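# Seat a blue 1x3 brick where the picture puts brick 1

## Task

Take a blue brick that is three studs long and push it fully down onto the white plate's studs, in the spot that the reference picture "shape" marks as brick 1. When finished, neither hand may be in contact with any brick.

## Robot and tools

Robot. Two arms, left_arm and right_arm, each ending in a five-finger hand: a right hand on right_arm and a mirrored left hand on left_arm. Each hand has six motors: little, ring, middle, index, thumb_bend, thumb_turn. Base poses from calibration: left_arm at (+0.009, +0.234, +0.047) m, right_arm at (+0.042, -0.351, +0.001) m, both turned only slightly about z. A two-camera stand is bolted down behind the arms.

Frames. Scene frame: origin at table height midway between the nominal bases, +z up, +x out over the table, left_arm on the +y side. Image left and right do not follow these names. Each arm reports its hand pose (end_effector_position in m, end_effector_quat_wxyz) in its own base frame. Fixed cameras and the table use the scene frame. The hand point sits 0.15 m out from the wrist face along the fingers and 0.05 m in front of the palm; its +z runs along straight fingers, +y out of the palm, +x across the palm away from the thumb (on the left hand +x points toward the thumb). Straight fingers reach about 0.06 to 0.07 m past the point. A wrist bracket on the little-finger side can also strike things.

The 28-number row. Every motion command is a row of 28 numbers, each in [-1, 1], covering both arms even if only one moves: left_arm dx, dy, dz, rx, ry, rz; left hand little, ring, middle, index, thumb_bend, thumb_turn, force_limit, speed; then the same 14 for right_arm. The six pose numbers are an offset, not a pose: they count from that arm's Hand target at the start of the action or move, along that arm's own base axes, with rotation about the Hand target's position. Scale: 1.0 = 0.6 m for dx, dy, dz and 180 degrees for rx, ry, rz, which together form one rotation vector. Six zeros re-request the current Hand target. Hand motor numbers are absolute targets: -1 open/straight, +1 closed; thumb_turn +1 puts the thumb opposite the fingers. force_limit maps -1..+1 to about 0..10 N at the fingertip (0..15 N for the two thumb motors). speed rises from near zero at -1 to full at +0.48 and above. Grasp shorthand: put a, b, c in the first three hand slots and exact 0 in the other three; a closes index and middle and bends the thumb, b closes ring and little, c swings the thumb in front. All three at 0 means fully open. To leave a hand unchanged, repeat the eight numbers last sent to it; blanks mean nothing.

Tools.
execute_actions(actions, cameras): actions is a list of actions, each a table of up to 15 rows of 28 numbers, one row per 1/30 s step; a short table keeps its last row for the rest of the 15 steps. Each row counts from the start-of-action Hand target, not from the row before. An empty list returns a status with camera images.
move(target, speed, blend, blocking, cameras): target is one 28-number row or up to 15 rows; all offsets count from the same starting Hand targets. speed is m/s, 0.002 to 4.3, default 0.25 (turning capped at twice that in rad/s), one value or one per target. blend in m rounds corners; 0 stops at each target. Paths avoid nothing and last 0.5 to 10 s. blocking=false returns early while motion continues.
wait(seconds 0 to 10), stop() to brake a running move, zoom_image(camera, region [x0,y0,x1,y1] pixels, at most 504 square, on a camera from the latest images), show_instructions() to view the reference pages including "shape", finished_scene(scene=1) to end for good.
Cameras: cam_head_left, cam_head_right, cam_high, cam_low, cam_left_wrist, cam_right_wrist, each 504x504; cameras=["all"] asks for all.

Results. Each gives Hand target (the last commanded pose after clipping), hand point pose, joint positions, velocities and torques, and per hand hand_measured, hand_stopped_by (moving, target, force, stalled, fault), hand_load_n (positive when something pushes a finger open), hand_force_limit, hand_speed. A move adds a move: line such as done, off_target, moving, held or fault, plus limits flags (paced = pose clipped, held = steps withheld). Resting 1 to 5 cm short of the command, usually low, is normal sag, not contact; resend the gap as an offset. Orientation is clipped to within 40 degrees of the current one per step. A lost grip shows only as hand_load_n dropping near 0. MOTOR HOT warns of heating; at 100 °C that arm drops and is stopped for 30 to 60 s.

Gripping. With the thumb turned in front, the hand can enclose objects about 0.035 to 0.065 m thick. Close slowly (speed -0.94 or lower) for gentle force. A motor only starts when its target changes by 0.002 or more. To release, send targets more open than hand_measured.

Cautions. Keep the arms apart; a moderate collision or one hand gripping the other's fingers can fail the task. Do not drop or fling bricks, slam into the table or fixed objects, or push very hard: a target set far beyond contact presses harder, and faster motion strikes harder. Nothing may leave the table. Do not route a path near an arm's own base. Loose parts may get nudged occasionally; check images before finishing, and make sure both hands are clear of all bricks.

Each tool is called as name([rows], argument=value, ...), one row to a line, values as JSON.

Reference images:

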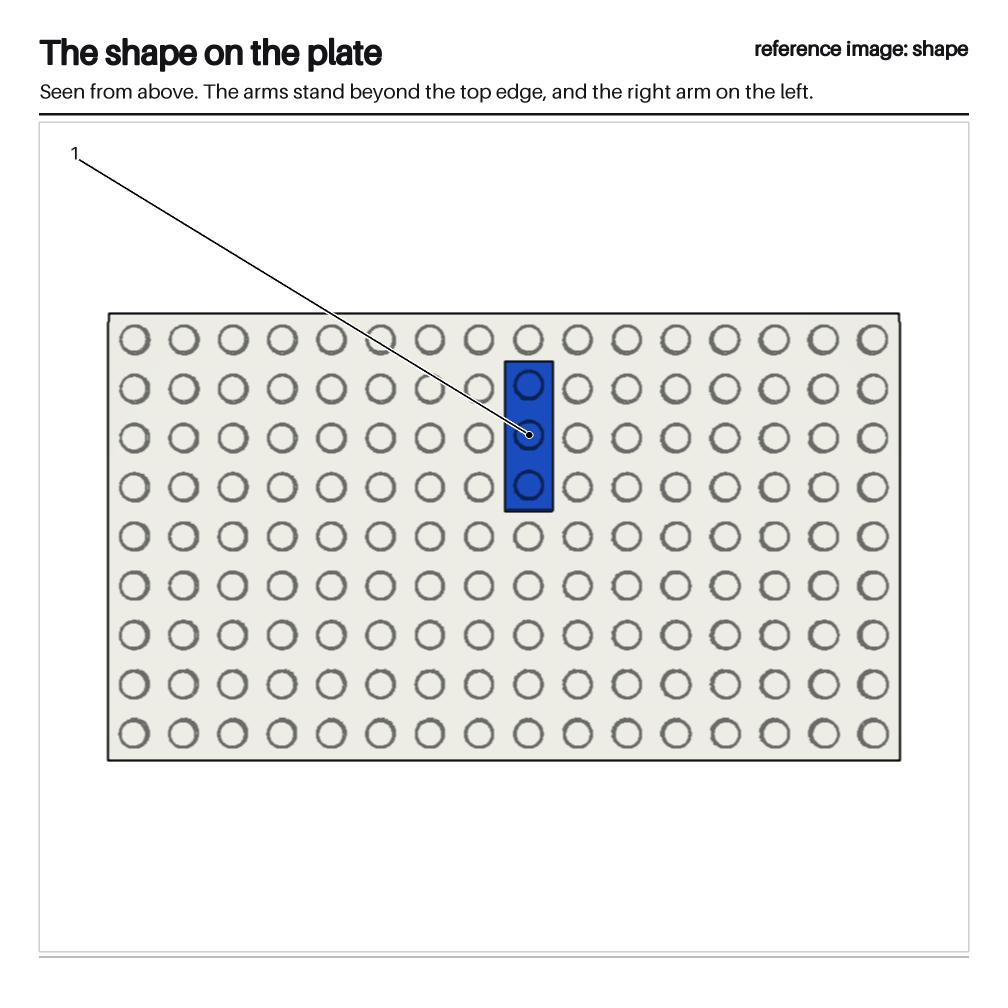

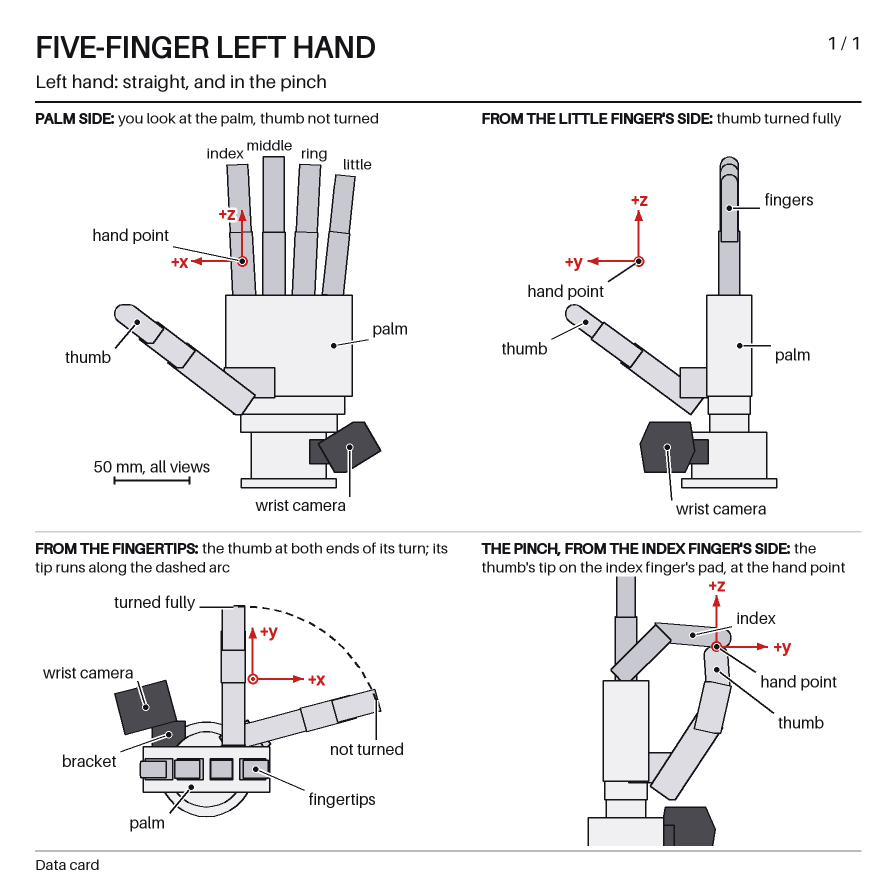

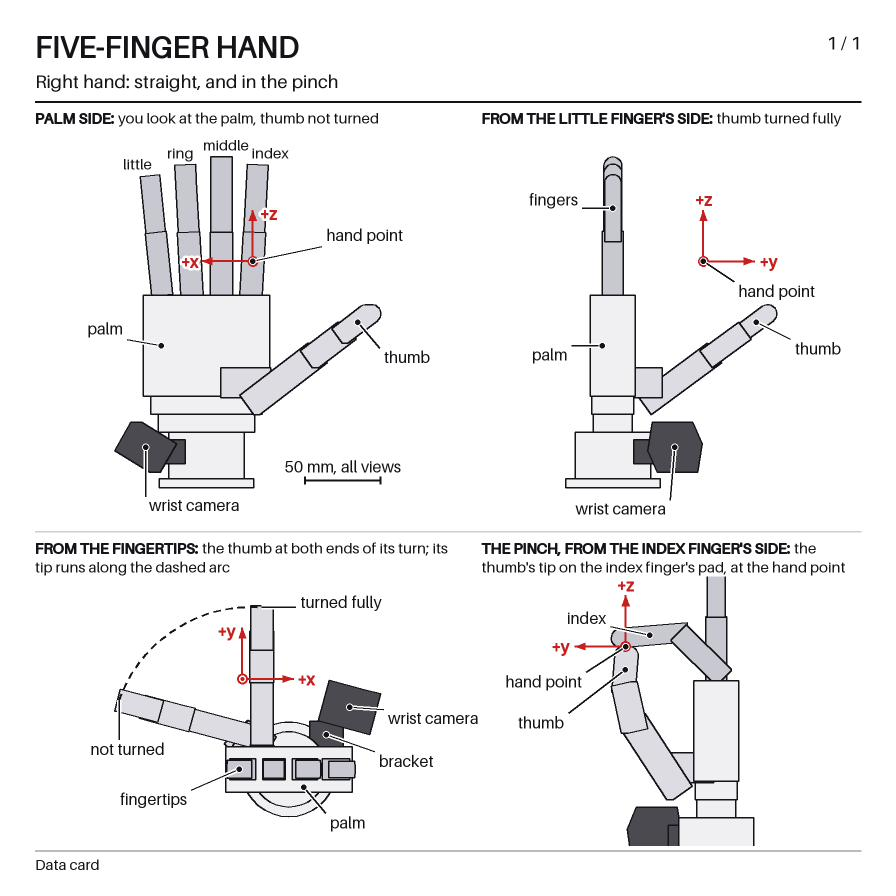

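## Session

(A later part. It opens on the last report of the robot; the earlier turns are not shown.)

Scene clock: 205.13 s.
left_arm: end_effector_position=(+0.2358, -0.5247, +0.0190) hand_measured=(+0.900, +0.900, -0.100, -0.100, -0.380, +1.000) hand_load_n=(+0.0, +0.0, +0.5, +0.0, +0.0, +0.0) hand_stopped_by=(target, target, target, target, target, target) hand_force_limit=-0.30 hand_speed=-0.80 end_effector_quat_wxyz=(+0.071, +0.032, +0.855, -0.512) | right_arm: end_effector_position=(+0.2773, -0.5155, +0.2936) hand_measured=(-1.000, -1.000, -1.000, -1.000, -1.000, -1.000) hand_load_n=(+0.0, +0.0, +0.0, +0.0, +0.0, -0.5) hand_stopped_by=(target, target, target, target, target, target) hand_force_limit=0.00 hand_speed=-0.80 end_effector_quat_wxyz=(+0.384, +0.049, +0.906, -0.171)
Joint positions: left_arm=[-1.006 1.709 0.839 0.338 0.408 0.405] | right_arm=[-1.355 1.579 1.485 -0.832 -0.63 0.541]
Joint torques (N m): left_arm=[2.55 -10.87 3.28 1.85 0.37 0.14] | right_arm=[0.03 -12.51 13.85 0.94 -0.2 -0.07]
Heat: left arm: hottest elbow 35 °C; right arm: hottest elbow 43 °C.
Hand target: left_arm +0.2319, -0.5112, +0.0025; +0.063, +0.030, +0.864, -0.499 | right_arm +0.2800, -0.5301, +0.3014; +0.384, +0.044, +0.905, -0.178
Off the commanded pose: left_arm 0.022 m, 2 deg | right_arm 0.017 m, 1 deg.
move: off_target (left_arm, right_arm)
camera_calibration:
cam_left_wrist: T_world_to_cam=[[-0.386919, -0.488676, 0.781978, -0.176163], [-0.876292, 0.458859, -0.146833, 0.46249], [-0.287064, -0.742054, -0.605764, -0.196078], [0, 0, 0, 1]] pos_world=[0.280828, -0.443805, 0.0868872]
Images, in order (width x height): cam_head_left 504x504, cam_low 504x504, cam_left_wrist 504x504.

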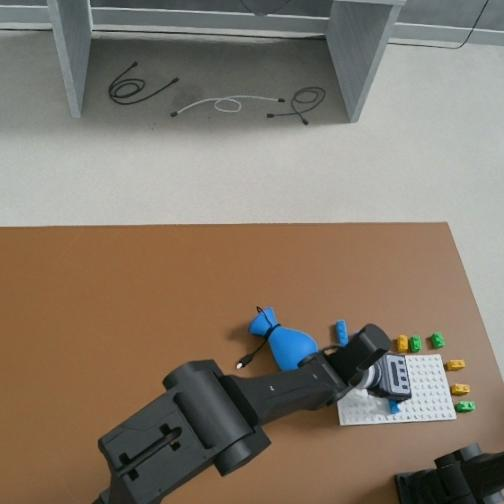

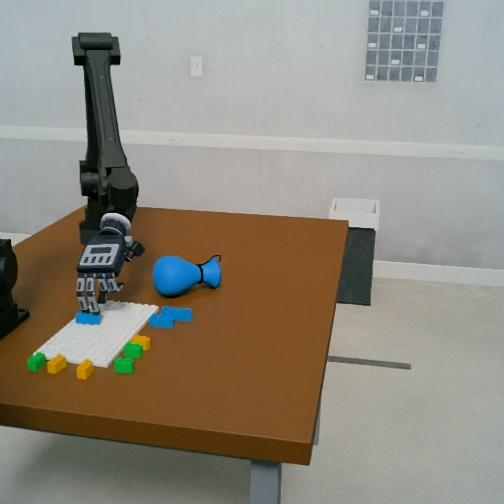

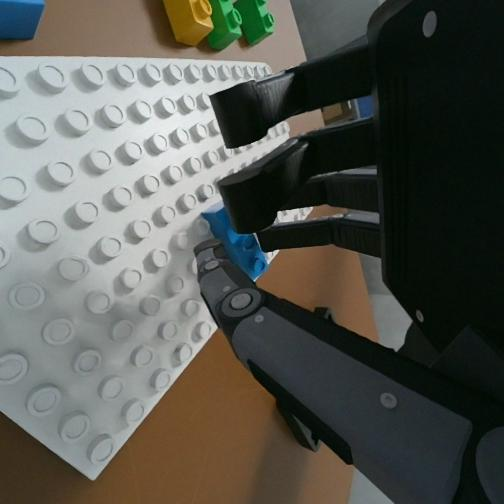

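move([
  [0.003, -0.012, 0.05, 0, 0, 0, 0.9, 0.9, -0.1, -0.1, -0.38, 1.0, -0.3, -0.8, 0,0,0, 0, 0, 0, -1, -1, -1, -1, -1, -1, 0.0, -0.8],
  [0.005, -0.052, 0.085, 0, 0, 0, 0.9, 0.9, -0.12, -0.12, -0.38, 1.0, -0.3, -0.8, 0,0,0, 0, 0, 0, -1, -1, -1, -1, -1, -1, 0.0, -0.8],
], speed=0.06, cameras=["cam_low", "cam_left_wrist", "cam_head_left", "cam_head_right"])

zoom_image(camera="cam_low", region=[65, 280, 125, 340])

zoom_image(camera="cam_left_wrist", region=[110, 130, 310, 330])

zoom_image(camera="cam_head_left", region=[365, 370, 425, 430])

zoom_image(camera="cam_head_right", region=[380, 390, 420, 430])

Scene clock: 211.63 s.
left_arm: end_effector_position=(+0.2348, -0.5252, +0.0347) hand_measured=(+0.900, +0.900, -0.120, -0.120, -0.380, +1.000) hand_load_n=(+0.0, +0.0, +0.0, +0.0, +0.0, +0.5) hand_stopped_by=(target, target, target, target, target, target) hand_force_limit=-0.30 hand_speed=-0.80 end_effector_quat_wxyz=(+0.061, +0.025, +0.871, -0.488) | right_arm: end_effector_position=(+0.2773, -0.5155, +0.2936) hand_measured=(-1.000, -1.000, -1.000, -1.000, -1.000, -1.000) hand_load_n=(+0.0, +0.0, +0.0, +0.0, +0.0, +0.0) hand_stopped_by=(target, target, target, target, target, target) hand_force_limit=0.00 hand_speed=-0.80 end_effector_quat_wxyz=(+0.384, +0.049, +0.906, -0.171)
Joint positions: left_arm=[-1.012 1.672 0.891 0.187 0.393 0.405] | right_arm=[-1.355 1.579 1.485 -0.832 -0.63 0.541]
Joint torques (N m): left_arm=[0.03 -12.45 8.08 1.48 -0.08 -0.03] | right_arm=[0.15 -12.22 13.86 0.99 -0.22 -0.09]
Heat: left arm: hottest elbow 35 °C; right arm: hottest elbow 43 °C.
Hand target: left_arm +0.2349, -0.5424, +0.0533; +0.063, +0.030, +0.864, -0.499 | right_arm +0.2800, -0.5301, +0.3014; +0.384, +0.044, +0.905, -0.178
Off the commanded pose: left_arm 0.025 m, 2 deg | right_arm 0.017 m, 1 deg.
move: off_target (left_arm, right_arm); target 2's new numbers were sent with left_arm's hand 0.025 m and 2 deg from that target
camera_calibration:
cam_left_wrist: T_world_to_cam=[[-0.363758, -0.534828, 0.762652, -0.218132], [-0.882177, 0.460668, -0.0977126, 0.464746], [-0.29907, -0.708339, -0.639385, -0.165464], [0, 0, 0, 1]] pos_world=[0.281155, -0.447961, 0.105975]
Images, in order (width x height): cam_head_left 504x504, cam_head_right 504x504, cam_low 504x504, cam_left_wrist 504x504.

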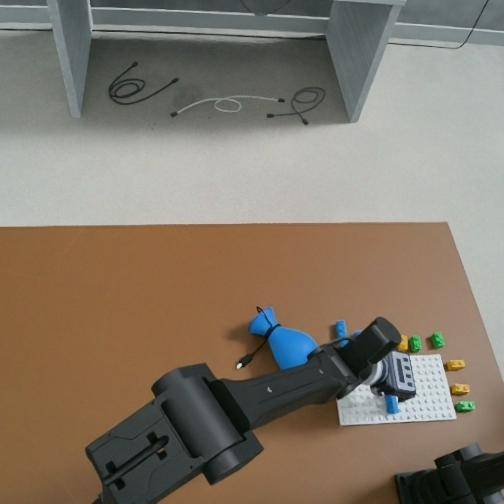

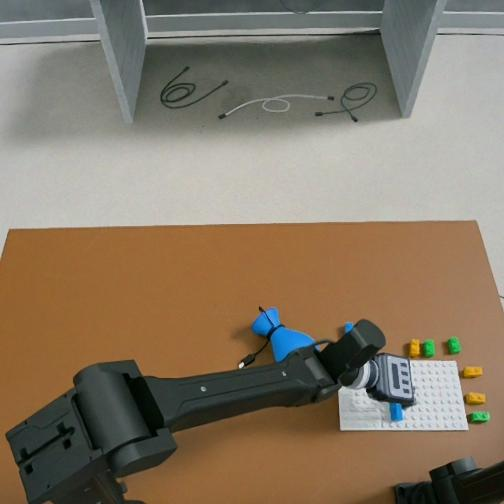

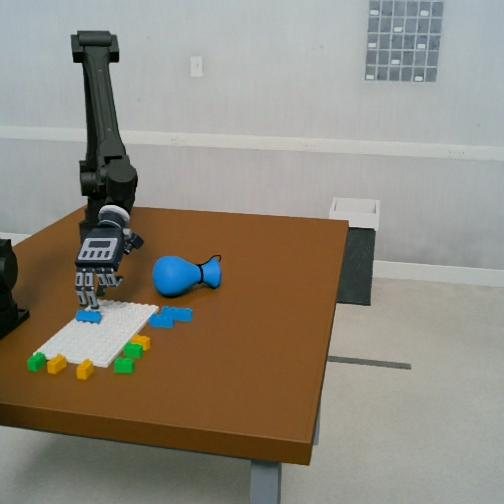

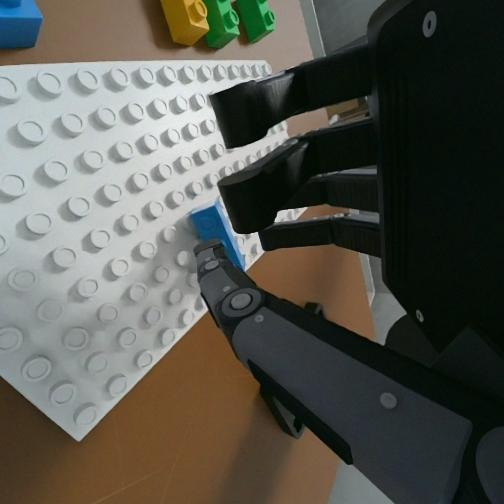

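Scaled by 8.400 from the camera's 504x504 image, which has a finer 720x720 frame.

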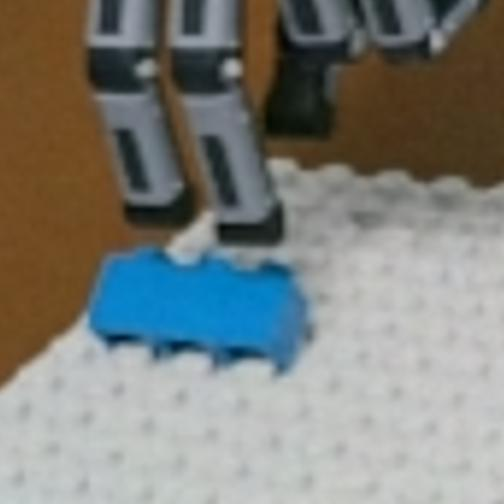

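Scaled by 2.520 from the camera's 504x504 image, which has a finer 720x720 frame.

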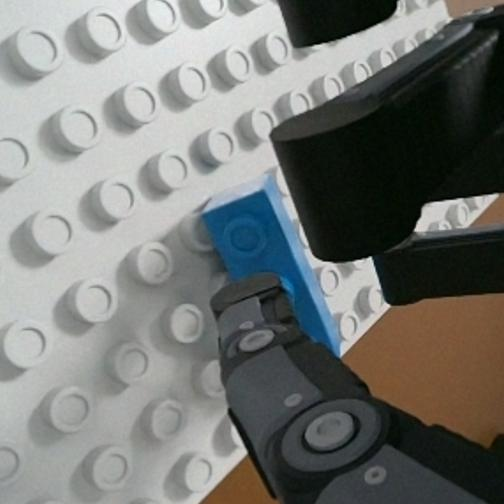

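Scaled by 8.400 from the camera's 504x504 image, which has a finer 720x720 frame.

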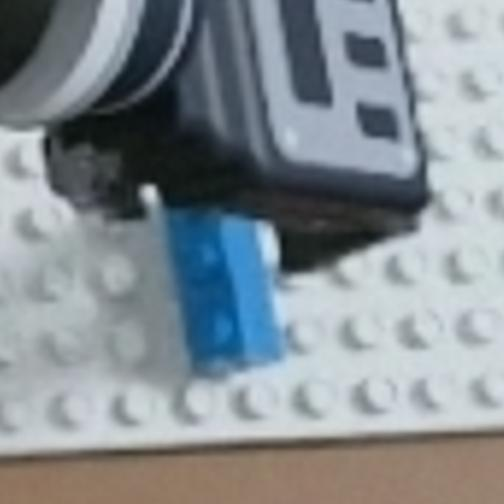

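Scaled by 12.600 from the camera's 504x504 image, which has a finer 720x720 frame.

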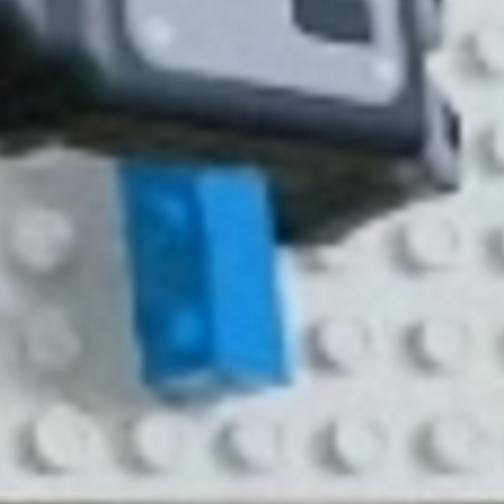

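move(target=[0.0, -0.02, -0.003, 0.038, 0, 0, 0.9, 0.9, -0.12, -0.12, -0.5, 1.0, -0.3, -0.8, 0,0,0, 0, 0, 0, -1, -1, -1, -1, -1, -1, 0.0, -0.8], speed=0.08, cameras=["cam_low", "cam_left_wrist"])

zoom_image(camera="cam_low", region=[65, 280, 125, 340])

zoom_image(camera="cam_left_wrist", region=[110, 130, 310, 330])

Scene clock: 218.53 s.
left_arm: end_effector_position=(+0.2347, -0.5389, +0.0481) hand_measured=(+0.900, +0.900, -0.120, -0.120, -0.500, +1.000) hand_load_n=(+0.0, +0.0, +0.0, +0.0, +0.0, +0.0) hand_stopped_by=(target, target, target, target, target, target) hand_force_limit=-0.30 hand_speed=-0.80 end_effector_quat_wxyz=(+0.059, +0.020, +0.893, -0.446) | right_arm: end_effector_position=(+0.2773, -0.5155, +0.2936) hand_measured=(-1.000, -1.000, -1.000, -1.000, -1.000, -1.000) hand_load_n=(+0.0, +0.0, +0.0, +0.0, +0.0, +0.0) hand_stopped_by=(target, target, target, target, target, target) hand_force_limit=0.00 hand_speed=-0.80 end_effector_quat_wxyz=(+0.384, +0.049, +0.906, -0.171)
Joint positions: left_arm=[-1.045 1.674 1.002 -0.009 0.331 0.412] | right_arm=[-1.355 1.579 1.485 -0.832 -0.63 0.541]
Joint torques (N m): left_arm=[0.73 -10.4 8.77 1.22 -0.08 0.24] | right_arm=[0.15 -12.16 13.83 0.94 -0.22 -0.08]
Heat: left arm: hottest elbow 36 °C; right arm: hottest elbow 44 °C.
Hand target: left_arm +0.2349, -0.5542, +0.0514; +0.061, +0.033, +0.892, -0.446 | right_arm +0.2800, -0.5301, +0.3014; +0.384, +0.044, +0.905, -0.178
Off the commanded pose: left_arm 0.016 m, 2 deg | right_arm 0.017 m, 1 deg.
move: off_target (left_arm, right_arm)
camera_calibration:
cam_left_wrist: T_world_to_cam=[[-0.349816, -0.609517, 0.71142, -0.276705], [-0.889039, 0.455416, -0.0469707, 0.468599], [-0.295363, -0.648911, -0.701196, -0.132513], [0, 0, 0, 1]] pos_world=[0.280668, -0.468053, 0.125947]
Images, in order (width x height): cam_low 504x504, cam_left_wrist 504x504.

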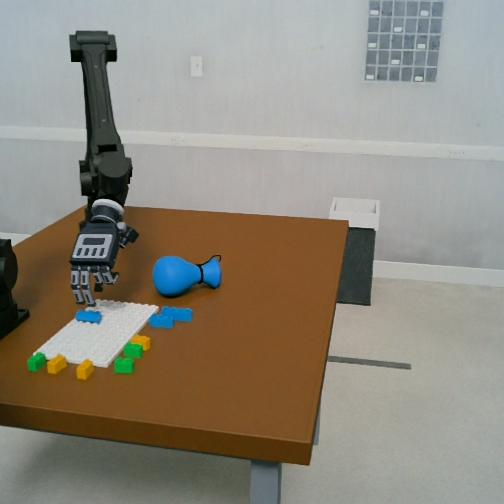

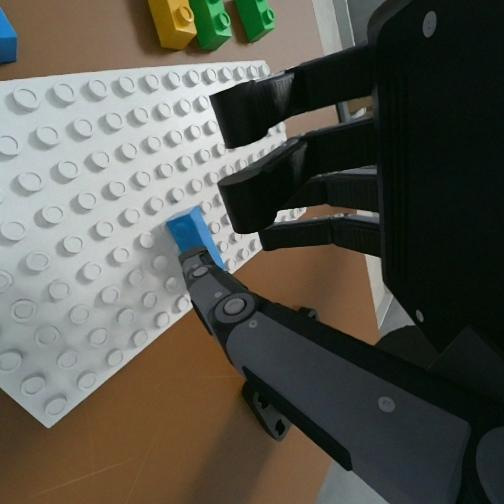

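Scaled by 8.400 from the camera's 504x504 image, which has a finer 720x720 frame.

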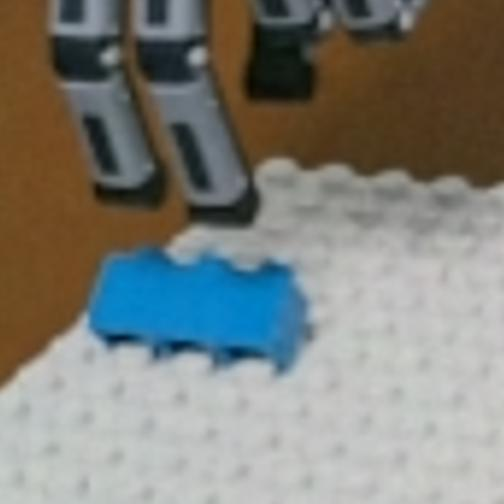

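Scaled by 2.520 from the camera's 504x504 image, which has a finer 720x720 frame.

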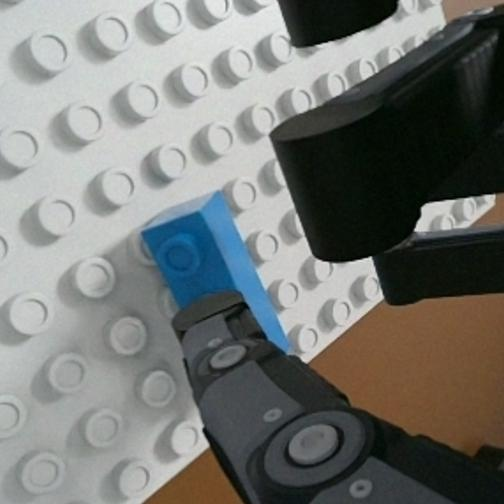

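move(target=[0.0, 0.012, -0.083, 0, 0, 0, 0.9, 0.9, -0.12, -0.12, -0.5, 1.0, -0.3, -0.8, 0,0,0, 0, 0, 0, -1, -1, -1, -1, -1, -1, 0.0, -0.8], speed=0.07, cameras=["cam_low", "cam_left_wrist", "cam_head_left"])

zoom_image(camera="cam_low", region=[65, 280, 125, 340])

zoom_image(camera="cam_left_wrist", region=[110, 130, 310, 330])

zoom_image(camera="cam_head_left", region=[365, 370, 425, 430])

Scene clock: 224.47 s.
left_arm: end_effector_position=(+0.2382, -0.5442, +0.0112) hand_measured=(+0.900, +0.900, -0.120, -0.120, -0.500, +1.000) hand_load_n=(+0.0, +0.0, +0.5, +0.0, +0.0, +0.0) hand_stopped_by=(target, target, target, target, target, target) hand_force_limit=-0.30 hand_speed=-0.80 end_effector_quat_wxyz=(+0.061, +0.023, +0.892, -0.447) | right_arm: end_effector_position=(+0.2773, -0.5155, +0.2936) hand_measured=(-1.000, -1.000, -1.000, -1.000, -1.000, -1.000) hand_load_n=(+0.0, +0.0, +0.0, +0.0, -0.5, +0.0) hand_stopped_by=(target, target, target, target, target, target) hand_force_limit=0.00 hand_speed=-0.80 end_effector_quat_wxyz=(+0.384, +0.049, +0.906, -0.171)
Joint positions: left_arm=[-1.045 1.756 0.987 0.091 0.331 0.417] | right_arm=[-1.355 1.579 1.485 -0.832 -0.63 0.541]
Joint torques (N m): left_arm=[1.2 -11.11 5.56 2.77 0.16 0.25] | right_arm=[0.09 -12.34 13.89 0.96 -0.23 -0.08]
Heat: left arm: hottest elbow 37 °C; right arm: hottest elbow 44 °C.
Hand target: left_arm +0.2350, -0.5472, +0.0018; +0.061, +0.033, +0.892, -0.447 | right_arm +0.2800, -0.5301, +0.3014; +0.384, +0.044, +0.905, -0.178
Off the commanded pose: left_arm 0.011 m, 1 deg | right_arm 0.017 m, 1 deg.
move: off_target (left_arm, right_arm)
camera_calibration:
cam_left_wrist: T_world_to_cam=[[-0.356108, -0.606332, 0.711019, -0.249272], [-0.887273, 0.458104, -0.0537283, 0.473584], [-0.293144, -0.650001, -0.701117, -0.161934], [0, 0, 0, 1]] pos_world=[0.283961, -0.47335, 0.0891474]
Images, in order (width x height): cam_head_left 504x504, cam_low 504x504, cam_left_wrist 504x504.

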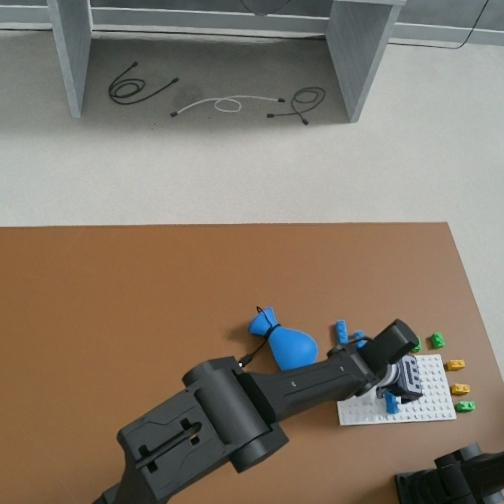

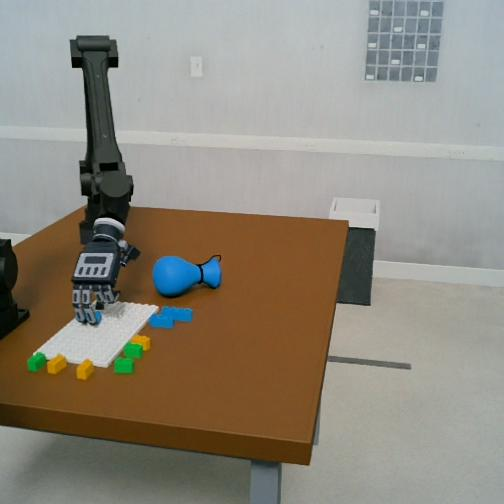

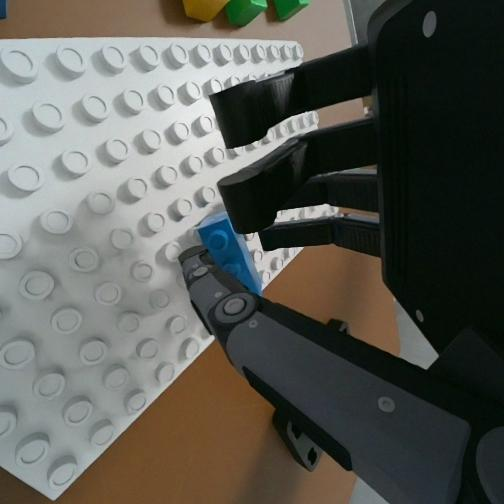

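Scaled by 8.400 from the camera's 504x504 image, which has a finer 720x720 frame.

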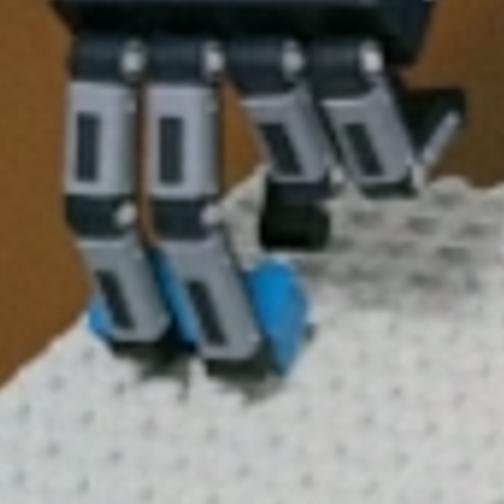

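Scaled by 2.520 from the camera's 504x504 image, which has a finer 720x720 frame.

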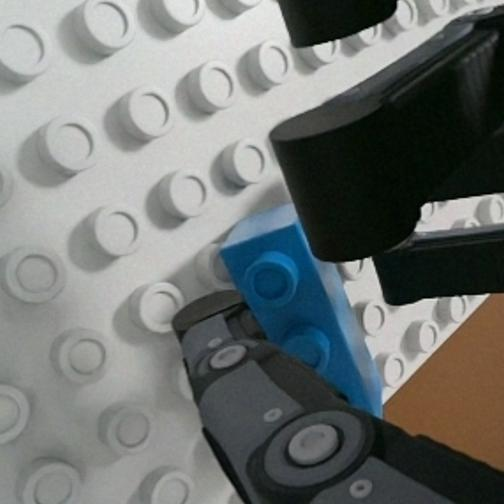

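Scaled by 8.400 from the camera's 504x504 image, which has a finer 720x720 frame.

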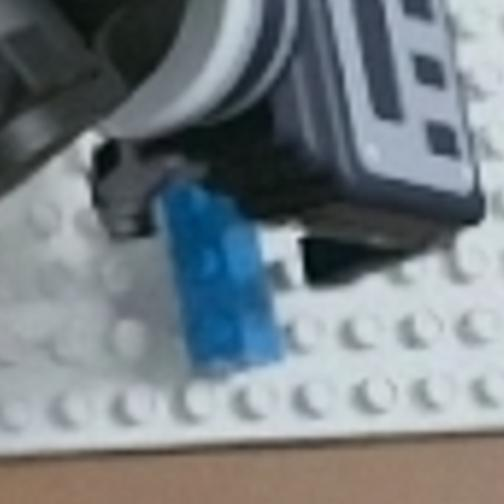

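move([
  [-0.003, 0.0, -0.0075, 0, 0, 0, 0.9, 0.9, -0.12, -0.12, -0.5, 1.0, -0.3, -0.8, 0,0,0, 0, 0, 0, -1, -1, -1, -1, -1, -1, 0.0, -0.8],
  [-0.003, 0.0, -0.0075, 0, 0, 0, 0.9, 0.9, 0.4, 0.4, -0.2, 1.0, -0.5, -0.9, 0,0,0, 0, 0, 0, -1, -1, -1, -1, -1, -1, 0.0, -0.8],
], speed=0.05, cameras=["cam_low", "cam_left_wrist", "cam_head_left"])

zoom_image(camera="cam_low", region=[65, 280, 125, 340])

zoom_image(camera="cam_left_wrist", region=[110, 130, 310, 330])

zoom_image(camera="cam_head_left", region=[365, 370, 425, 430])

Scene clock: 229.83 s.
left_arm: end_effector_position=(+0.2390, -0.5455, +0.0097) hand_measured=(+0.900, +0.900, +0.036, +0.102, -0.418, +1.000) hand_load_n=(+0.0, +0.0, +5.0, +2.0, +5.0, -1.0) hand_stopped_by=(target, target, force, force, force, target) hand_force_limit=-0.50 hand_speed=-0.90 end_effector_quat_wxyz=(+0.063, +0.023, +0.890, -0.451) | right_arm: end_effector_position=(+0.2773, -0.5155, +0.2936) hand_measured=(-1.000, -1.000, -1.000, -1.000, -1.000, -1.000) hand_load_n=(+0.0, +0.0, +0.0, +0.0, +0.0, +0.0) hand_stopped_by=(target, target, target, target, target, target) hand_force_limit=0.00 hand_speed=-0.80 end_effector_quat_wxyz=(+0.384, +0.049, +0.906, -0.171)
Joint positions: left_arm=[-1.045 1.761 0.983 0.109 0.331 0.417] | right_arm=[-1.355 1.579 1.485 -0.832 -0.63 0.541]
Joint torques (N m): left_arm=[0.79 -11.4 5.29 2.65 0.08 0.2] | right_arm=[0.21 -12.16 13.87 0.96 -0.23 -0.07]
Heat: left arm: hottest elbow 36 °C; right arm: hottest elbow 44 °C.
Hand target: left_arm +0.2332, -0.5472, -0.0027; +0.061, +0.033, +0.892, -0.446 | right_arm +0.2800, -0.5301, +0.3014; +0.384, +0.044, +0.905, -0.178
Off the commanded pose: left_arm 0.014 m, 1 deg | right_arm 0.017 m, 1 deg.
move: off_target (left_arm, right_arm); target 2's new numbers were sent with left_arm's hand 0.013 m and 1 deg from that target
camera_calibration:
cam_left_wrist: T_world_to_cam=[[-0.359518, -0.600527, 0.714222, -0.24476], [-0.887014, 0.457596, -0.0617432, 0.474535], [-0.289747, -0.655723, -0.69719, -0.167619], [0, 0, 0, 1]] pos_world=[0.284356, -0.474042, 0.0872501]
Images, in order (width x height): cam_head_left 504x504, cam_low 504x504, cam_left_wrist 504x504.

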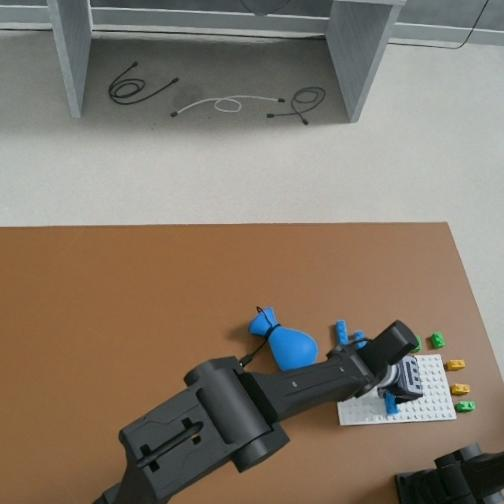

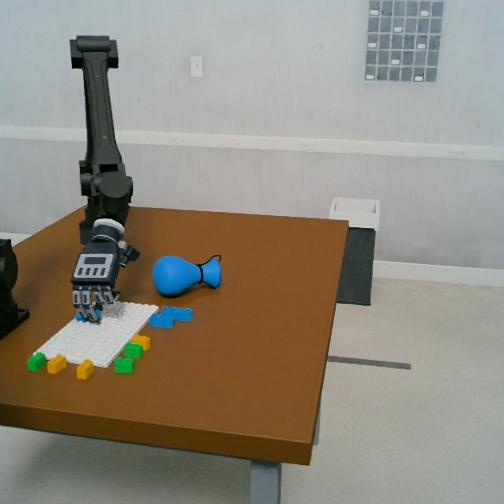

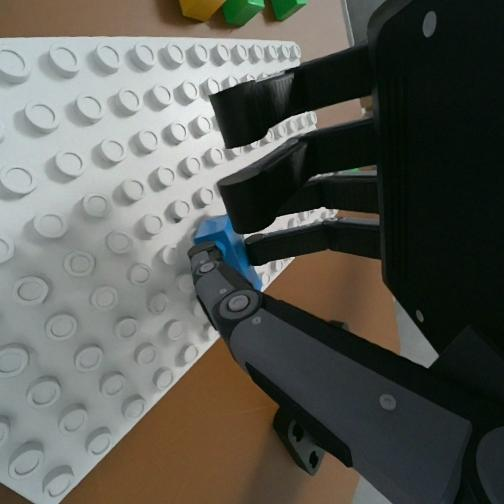

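Scaled by 8.400 from the camera's 504x504 image, which has a finer 720x720 frame.

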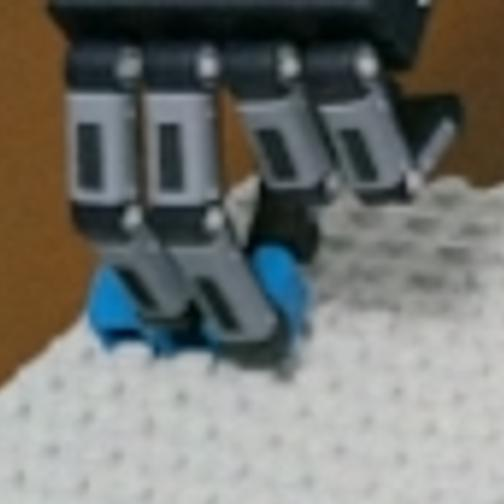

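Scaled by 2.520 from the camera's 504x504 image, which has a finer 720x720 frame.

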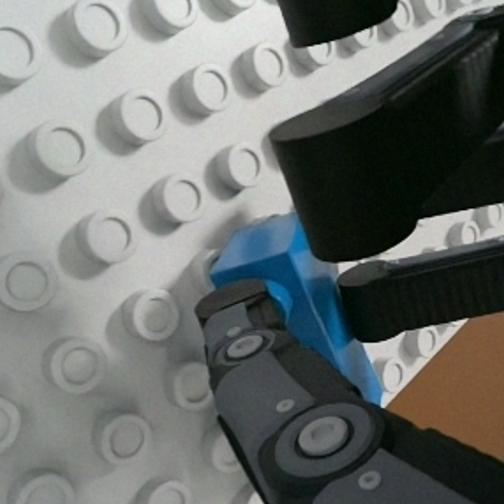

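Scaled by 8.400 from the camera's 504x504 image, which has a finer 720x720 frame.

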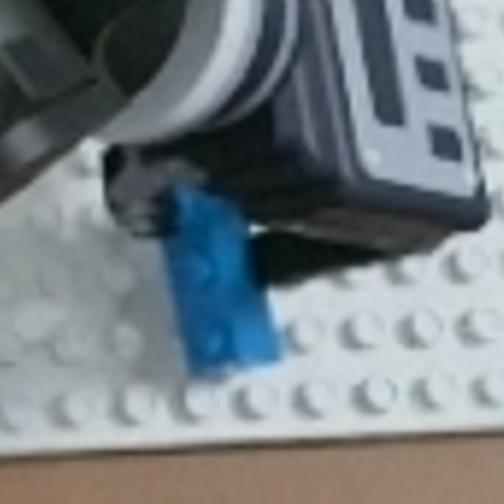

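move([
  [0.0, 0.0, 0.0, 0, 0, 0, 0.9, 0.9, -0.14, -0.14, -0.5, 1.0, -0.3, -0.8, 0,0,0, 0, 0, 0, -1, -1, -1, -1, -1, -1, 0.0, -0.8],
  [-0.008, -0.018, 0.0, 0, 0, 0, 0.9, 0.9, -0.14, -0.14, -0.5, 1.0, -0.3, -0.8, 0,0,0, 0, 0, 0, -1, -1, -1, -1, -1, -1, 0.0, -0.8],
], speed=0.04, cameras=["cam_low", "cam_left_wrist", "cam_head_left"])

zoom_image(camera="cam_low", region=[65, 280, 125, 340])

zoom_image(camera="cam_left_wrist", region=[110, 130, 310, 330])

zoom_image(camera="cam_head_left", region=[365, 370, 425, 430])

Scene clock: 235.17 s.
left_arm: end_effector_position=(+0.2375, -0.5460, +0.0063) hand_measured=(+0.900, +0.900, -0.140, -0.140, -0.500, +1.000) hand_load_n=(+0.0, +0.0, -2.5, +0.0, +0.0, +0.0) hand_stopped_by=(target, target, target, target, target, target) hand_force_limit=-0.30 hand_speed=-0.80 end_effector_quat_wxyz=(+0.066, +0.023, +0.892, -0.447) | right_arm: end_effector_position=(+0.2773, -0.5155, +0.2936) hand_measured=(-1.000, -1.000, -1.000, -1.000, -1.000, -1.000) hand_load_n=(-0.5, +0.0, +0.0, +0.0, +0.0, -0.5) hand_stopped_by=(target, target, target, target, target, target) hand_force_limit=0.00 hand_speed=-0.80 end_effector_quat_wxyz=(+0.384, +0.049, +0.906, -0.171)
Joint positions: left_arm=[-1.051 1.766 0.983 0.109 0.318 0.417] | right_arm=[-1.355 1.579 1.485 -0.832 -0.63 0.541]
Joint torques (N m): left_arm=[-0.44 -10.99 6.68 2.51 -0.03 0.1] | right_arm=[-0.09 -12.28 13.87 0.98 -0.23 -0.08]
Heat: left arm: hottest elbow 36 °C; right arm: hottest elbow 44 °C.
Hand target: left_arm +0.2284, -0.5579, -0.0028; +0.061, +0.033, +0.892, -0.446 | right_arm +0.2800, -0.5301, +0.3014; +0.384, +0.044, +0.905, -0.178
Off the commanded pose: left_arm 0.018 m, 1 deg | right_arm 0.017 m, 1 deg.
move: off_target (left_arm, right_arm)
camera_calibration:
cam_left_wrist: T_world_to_cam=[[-0.360511, -0.607547, 0.707756, -0.246708], [-0.888299, 0.455086, -0.0618224, 0.472102], [-0.28453, -0.650986, -0.703747, -0.169306], [0, 0, 0, 1]] pos_world=[0.282253, -0.47495, 0.0846471]
Images, in order (width x height): cam_head_left 504x504, cam_low 504x504, cam_left_wrist 504x504.

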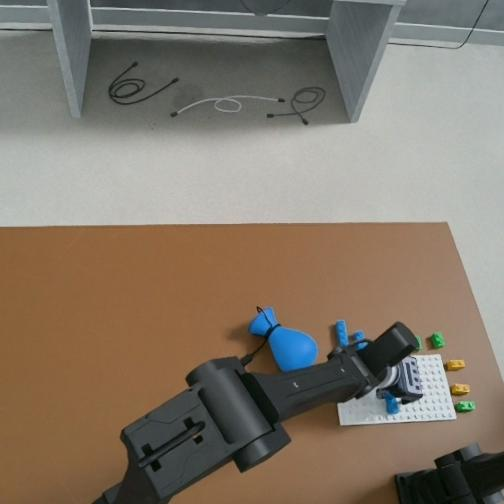

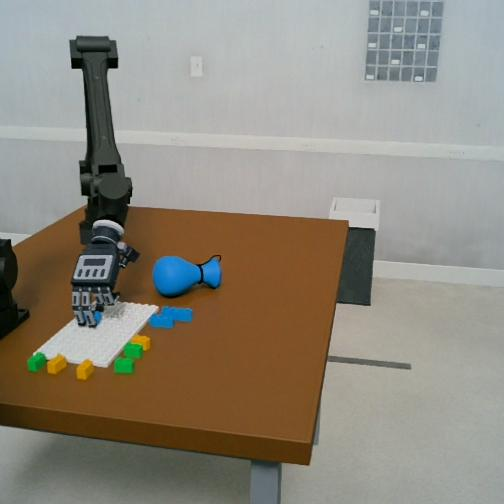

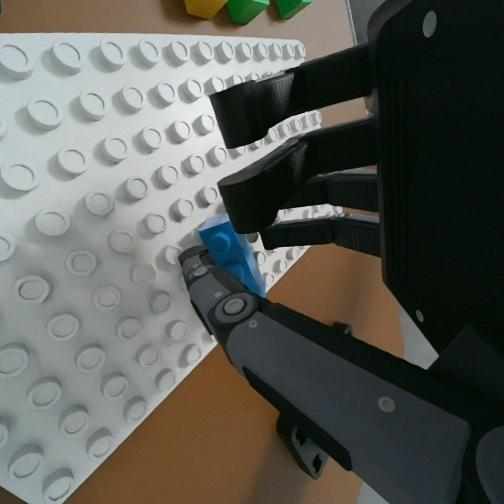

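Scaled by 8.400 from the camera's 504x504 image, which has a finer 720x720 frame.

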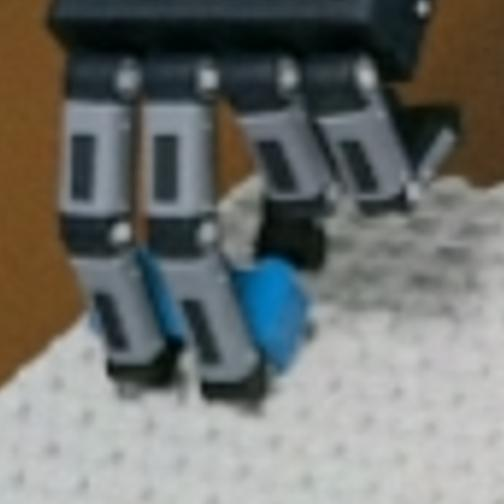

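Scaled by 2.520 from the camera's 504x504 image, which has a finer 720x720 frame.

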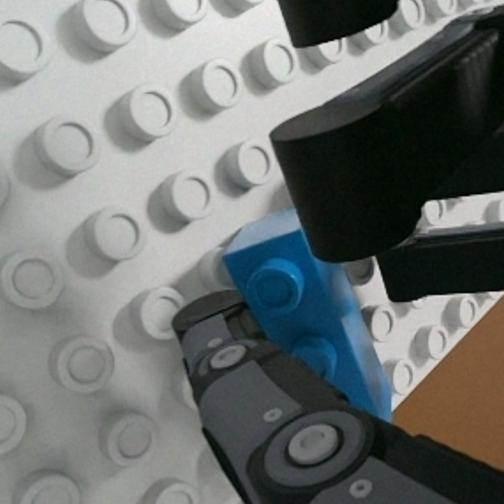

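Scaled by 8.400 from the camera's 504x504 image, which has a finer 720x720 frame.

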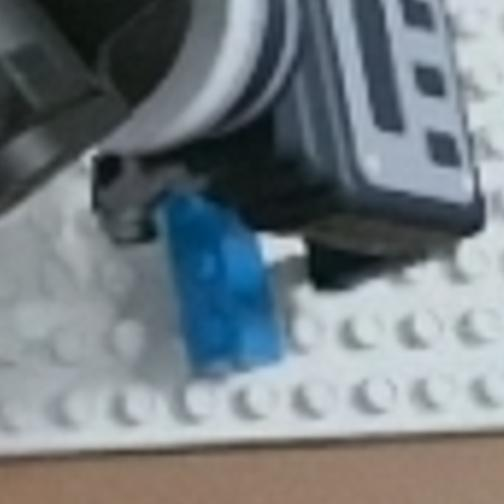

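move(target=[0.004, -0.02, 0.018, 0, 0, 0, 0.9, 0.9, -0.14, -0.14, -0.5, 1.0, -0.3, -0.8, 0,0,0, 0, 0, 0, -1, -1, -1, -1, -1, -1, 0.0, -0.8], speed=0.04, cameras=["cam_low", "cam_left_wrist", "cam_head_left"])

zoom_image(camera="cam_low", region=[65, 280, 125, 340])

zoom_image(camera="cam_left_wrist", region=[110, 130, 310, 330])

zoom_image(camera="cam_head_left", region=[365, 370, 425, 430])

Scene clock: 237.27 s.
left_arm: end_effector_position=(+0.2353, -0.5542, +0.0087) hand_measured=(+0.900, +0.900, -0.140, -0.140, -0.500, +1.000) hand_load_n=(+0.0, +0.0, +0.5, +0.0, +0.5, +0.0) hand_stopped_by=(target, target, target, target, target, target) hand_force_limit=-0.30 hand_speed=-0.80 end_effector_quat_wxyz=(+0.067, +0.027, +0.892, -0.446) | right_arm: end_effector_position=(+0.2773, -0.5155, +0.2936) hand_measured=(-1.000, -1.000, -1.000, -1.000, -1.000, -1.000) hand_load_n=(+0.0, +0.0, +0.0, +0.0, +0.0, +0.0) hand_stopped_by=(target, target, target, target, target, target) hand_force_limit=0.00 hand_speed=-0.80 end_effector_quat_wxyz=(+0.384, +0.049, +0.906, -0.171)
Joint positions: left_arm=[-1.064 1.773 1.004 0.098 0.31 0.417] | right_arm=[-1.355 1.579 1.485 -0.832 -0.63 0.541]
Joint torques (N m): left_arm=[0.73 -10.99 8.1 1.42 0.11 0.05] | right_arm=[-0.03 -12.16 13.83 0.91 -0.22 -0.07]
Heat: left arm: hottest elbow 36 °C; right arm: hottest elbow 44 °C.
Hand target: left_arm +0.2309, -0.5699, +0.0081; +0.061, +0.033, +0.892, -0.447 | right_arm +0.2800, -0.5301, +0.3014; +0.384, +0.044, +0.905, -0.178
Off the commanded pose: left_arm 0.016 m, 1 deg | right_arm 0.017 m, 1 deg.
move: off_target (left_arm, right_arm)
camera_calibration:
cam_left_wrist: T_world_to_cam=[[-0.368118, -0.605998, 0.705163, -0.251464], [-0.885146, 0.460569, -0.0662739, 0.476372], [-0.284615, -0.648569, -0.705941, -0.17232], [0, 0, 0, 1]] pos_world=[0.280046, -0.483551, 0.0872464]
Images, in order (width x height): cam_head_left 504x504, cam_low 504x504, cam_left_wrist 504x504.

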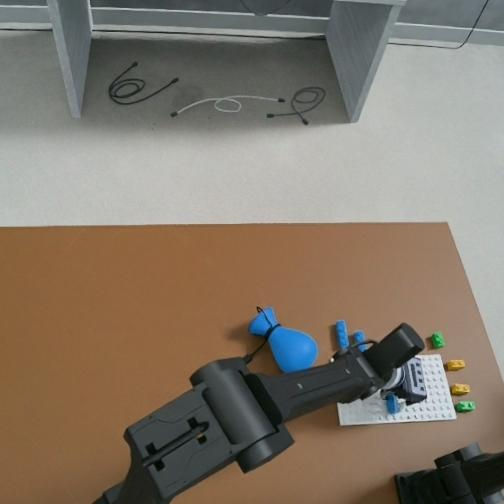

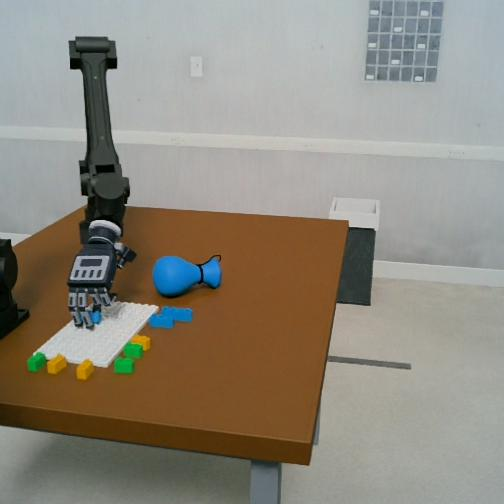

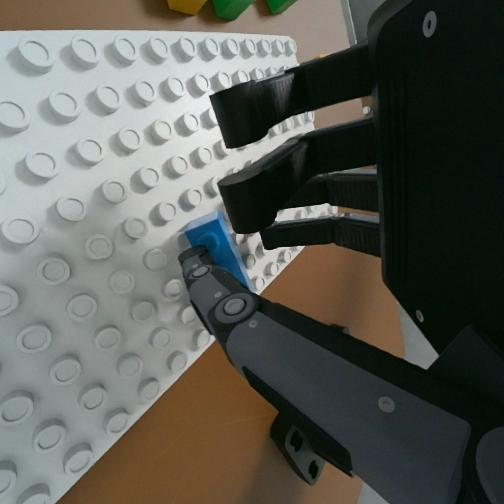

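Scaled by 8.400 from the camera's 504x504 image, which has a finer 720x720 frame.

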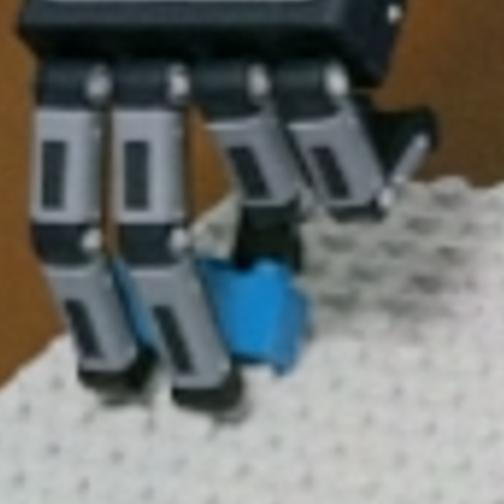

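Scaled by 2.520 from the camera's 504x504 image, which has a finer 720x720 frame.

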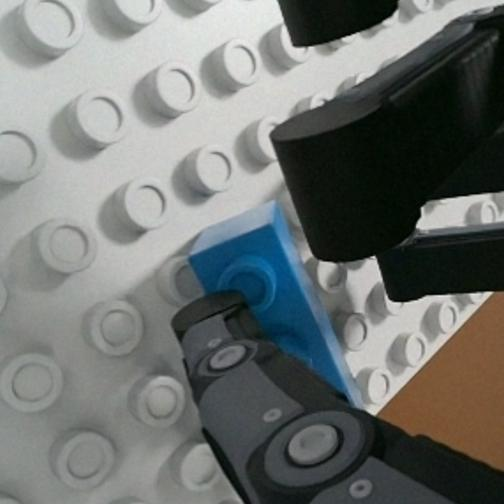

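Scaled by 8.400 from the camera's 504x504 image, which has a finer 720x720 frame.

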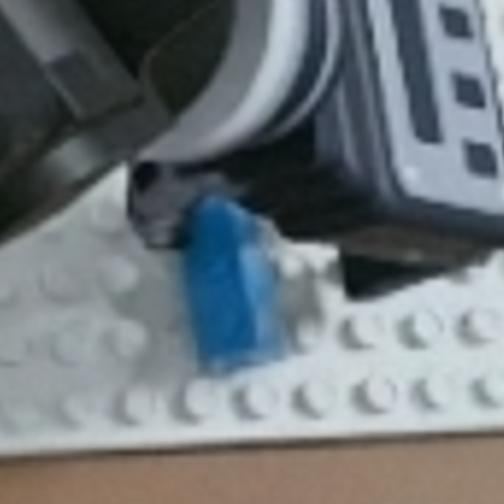

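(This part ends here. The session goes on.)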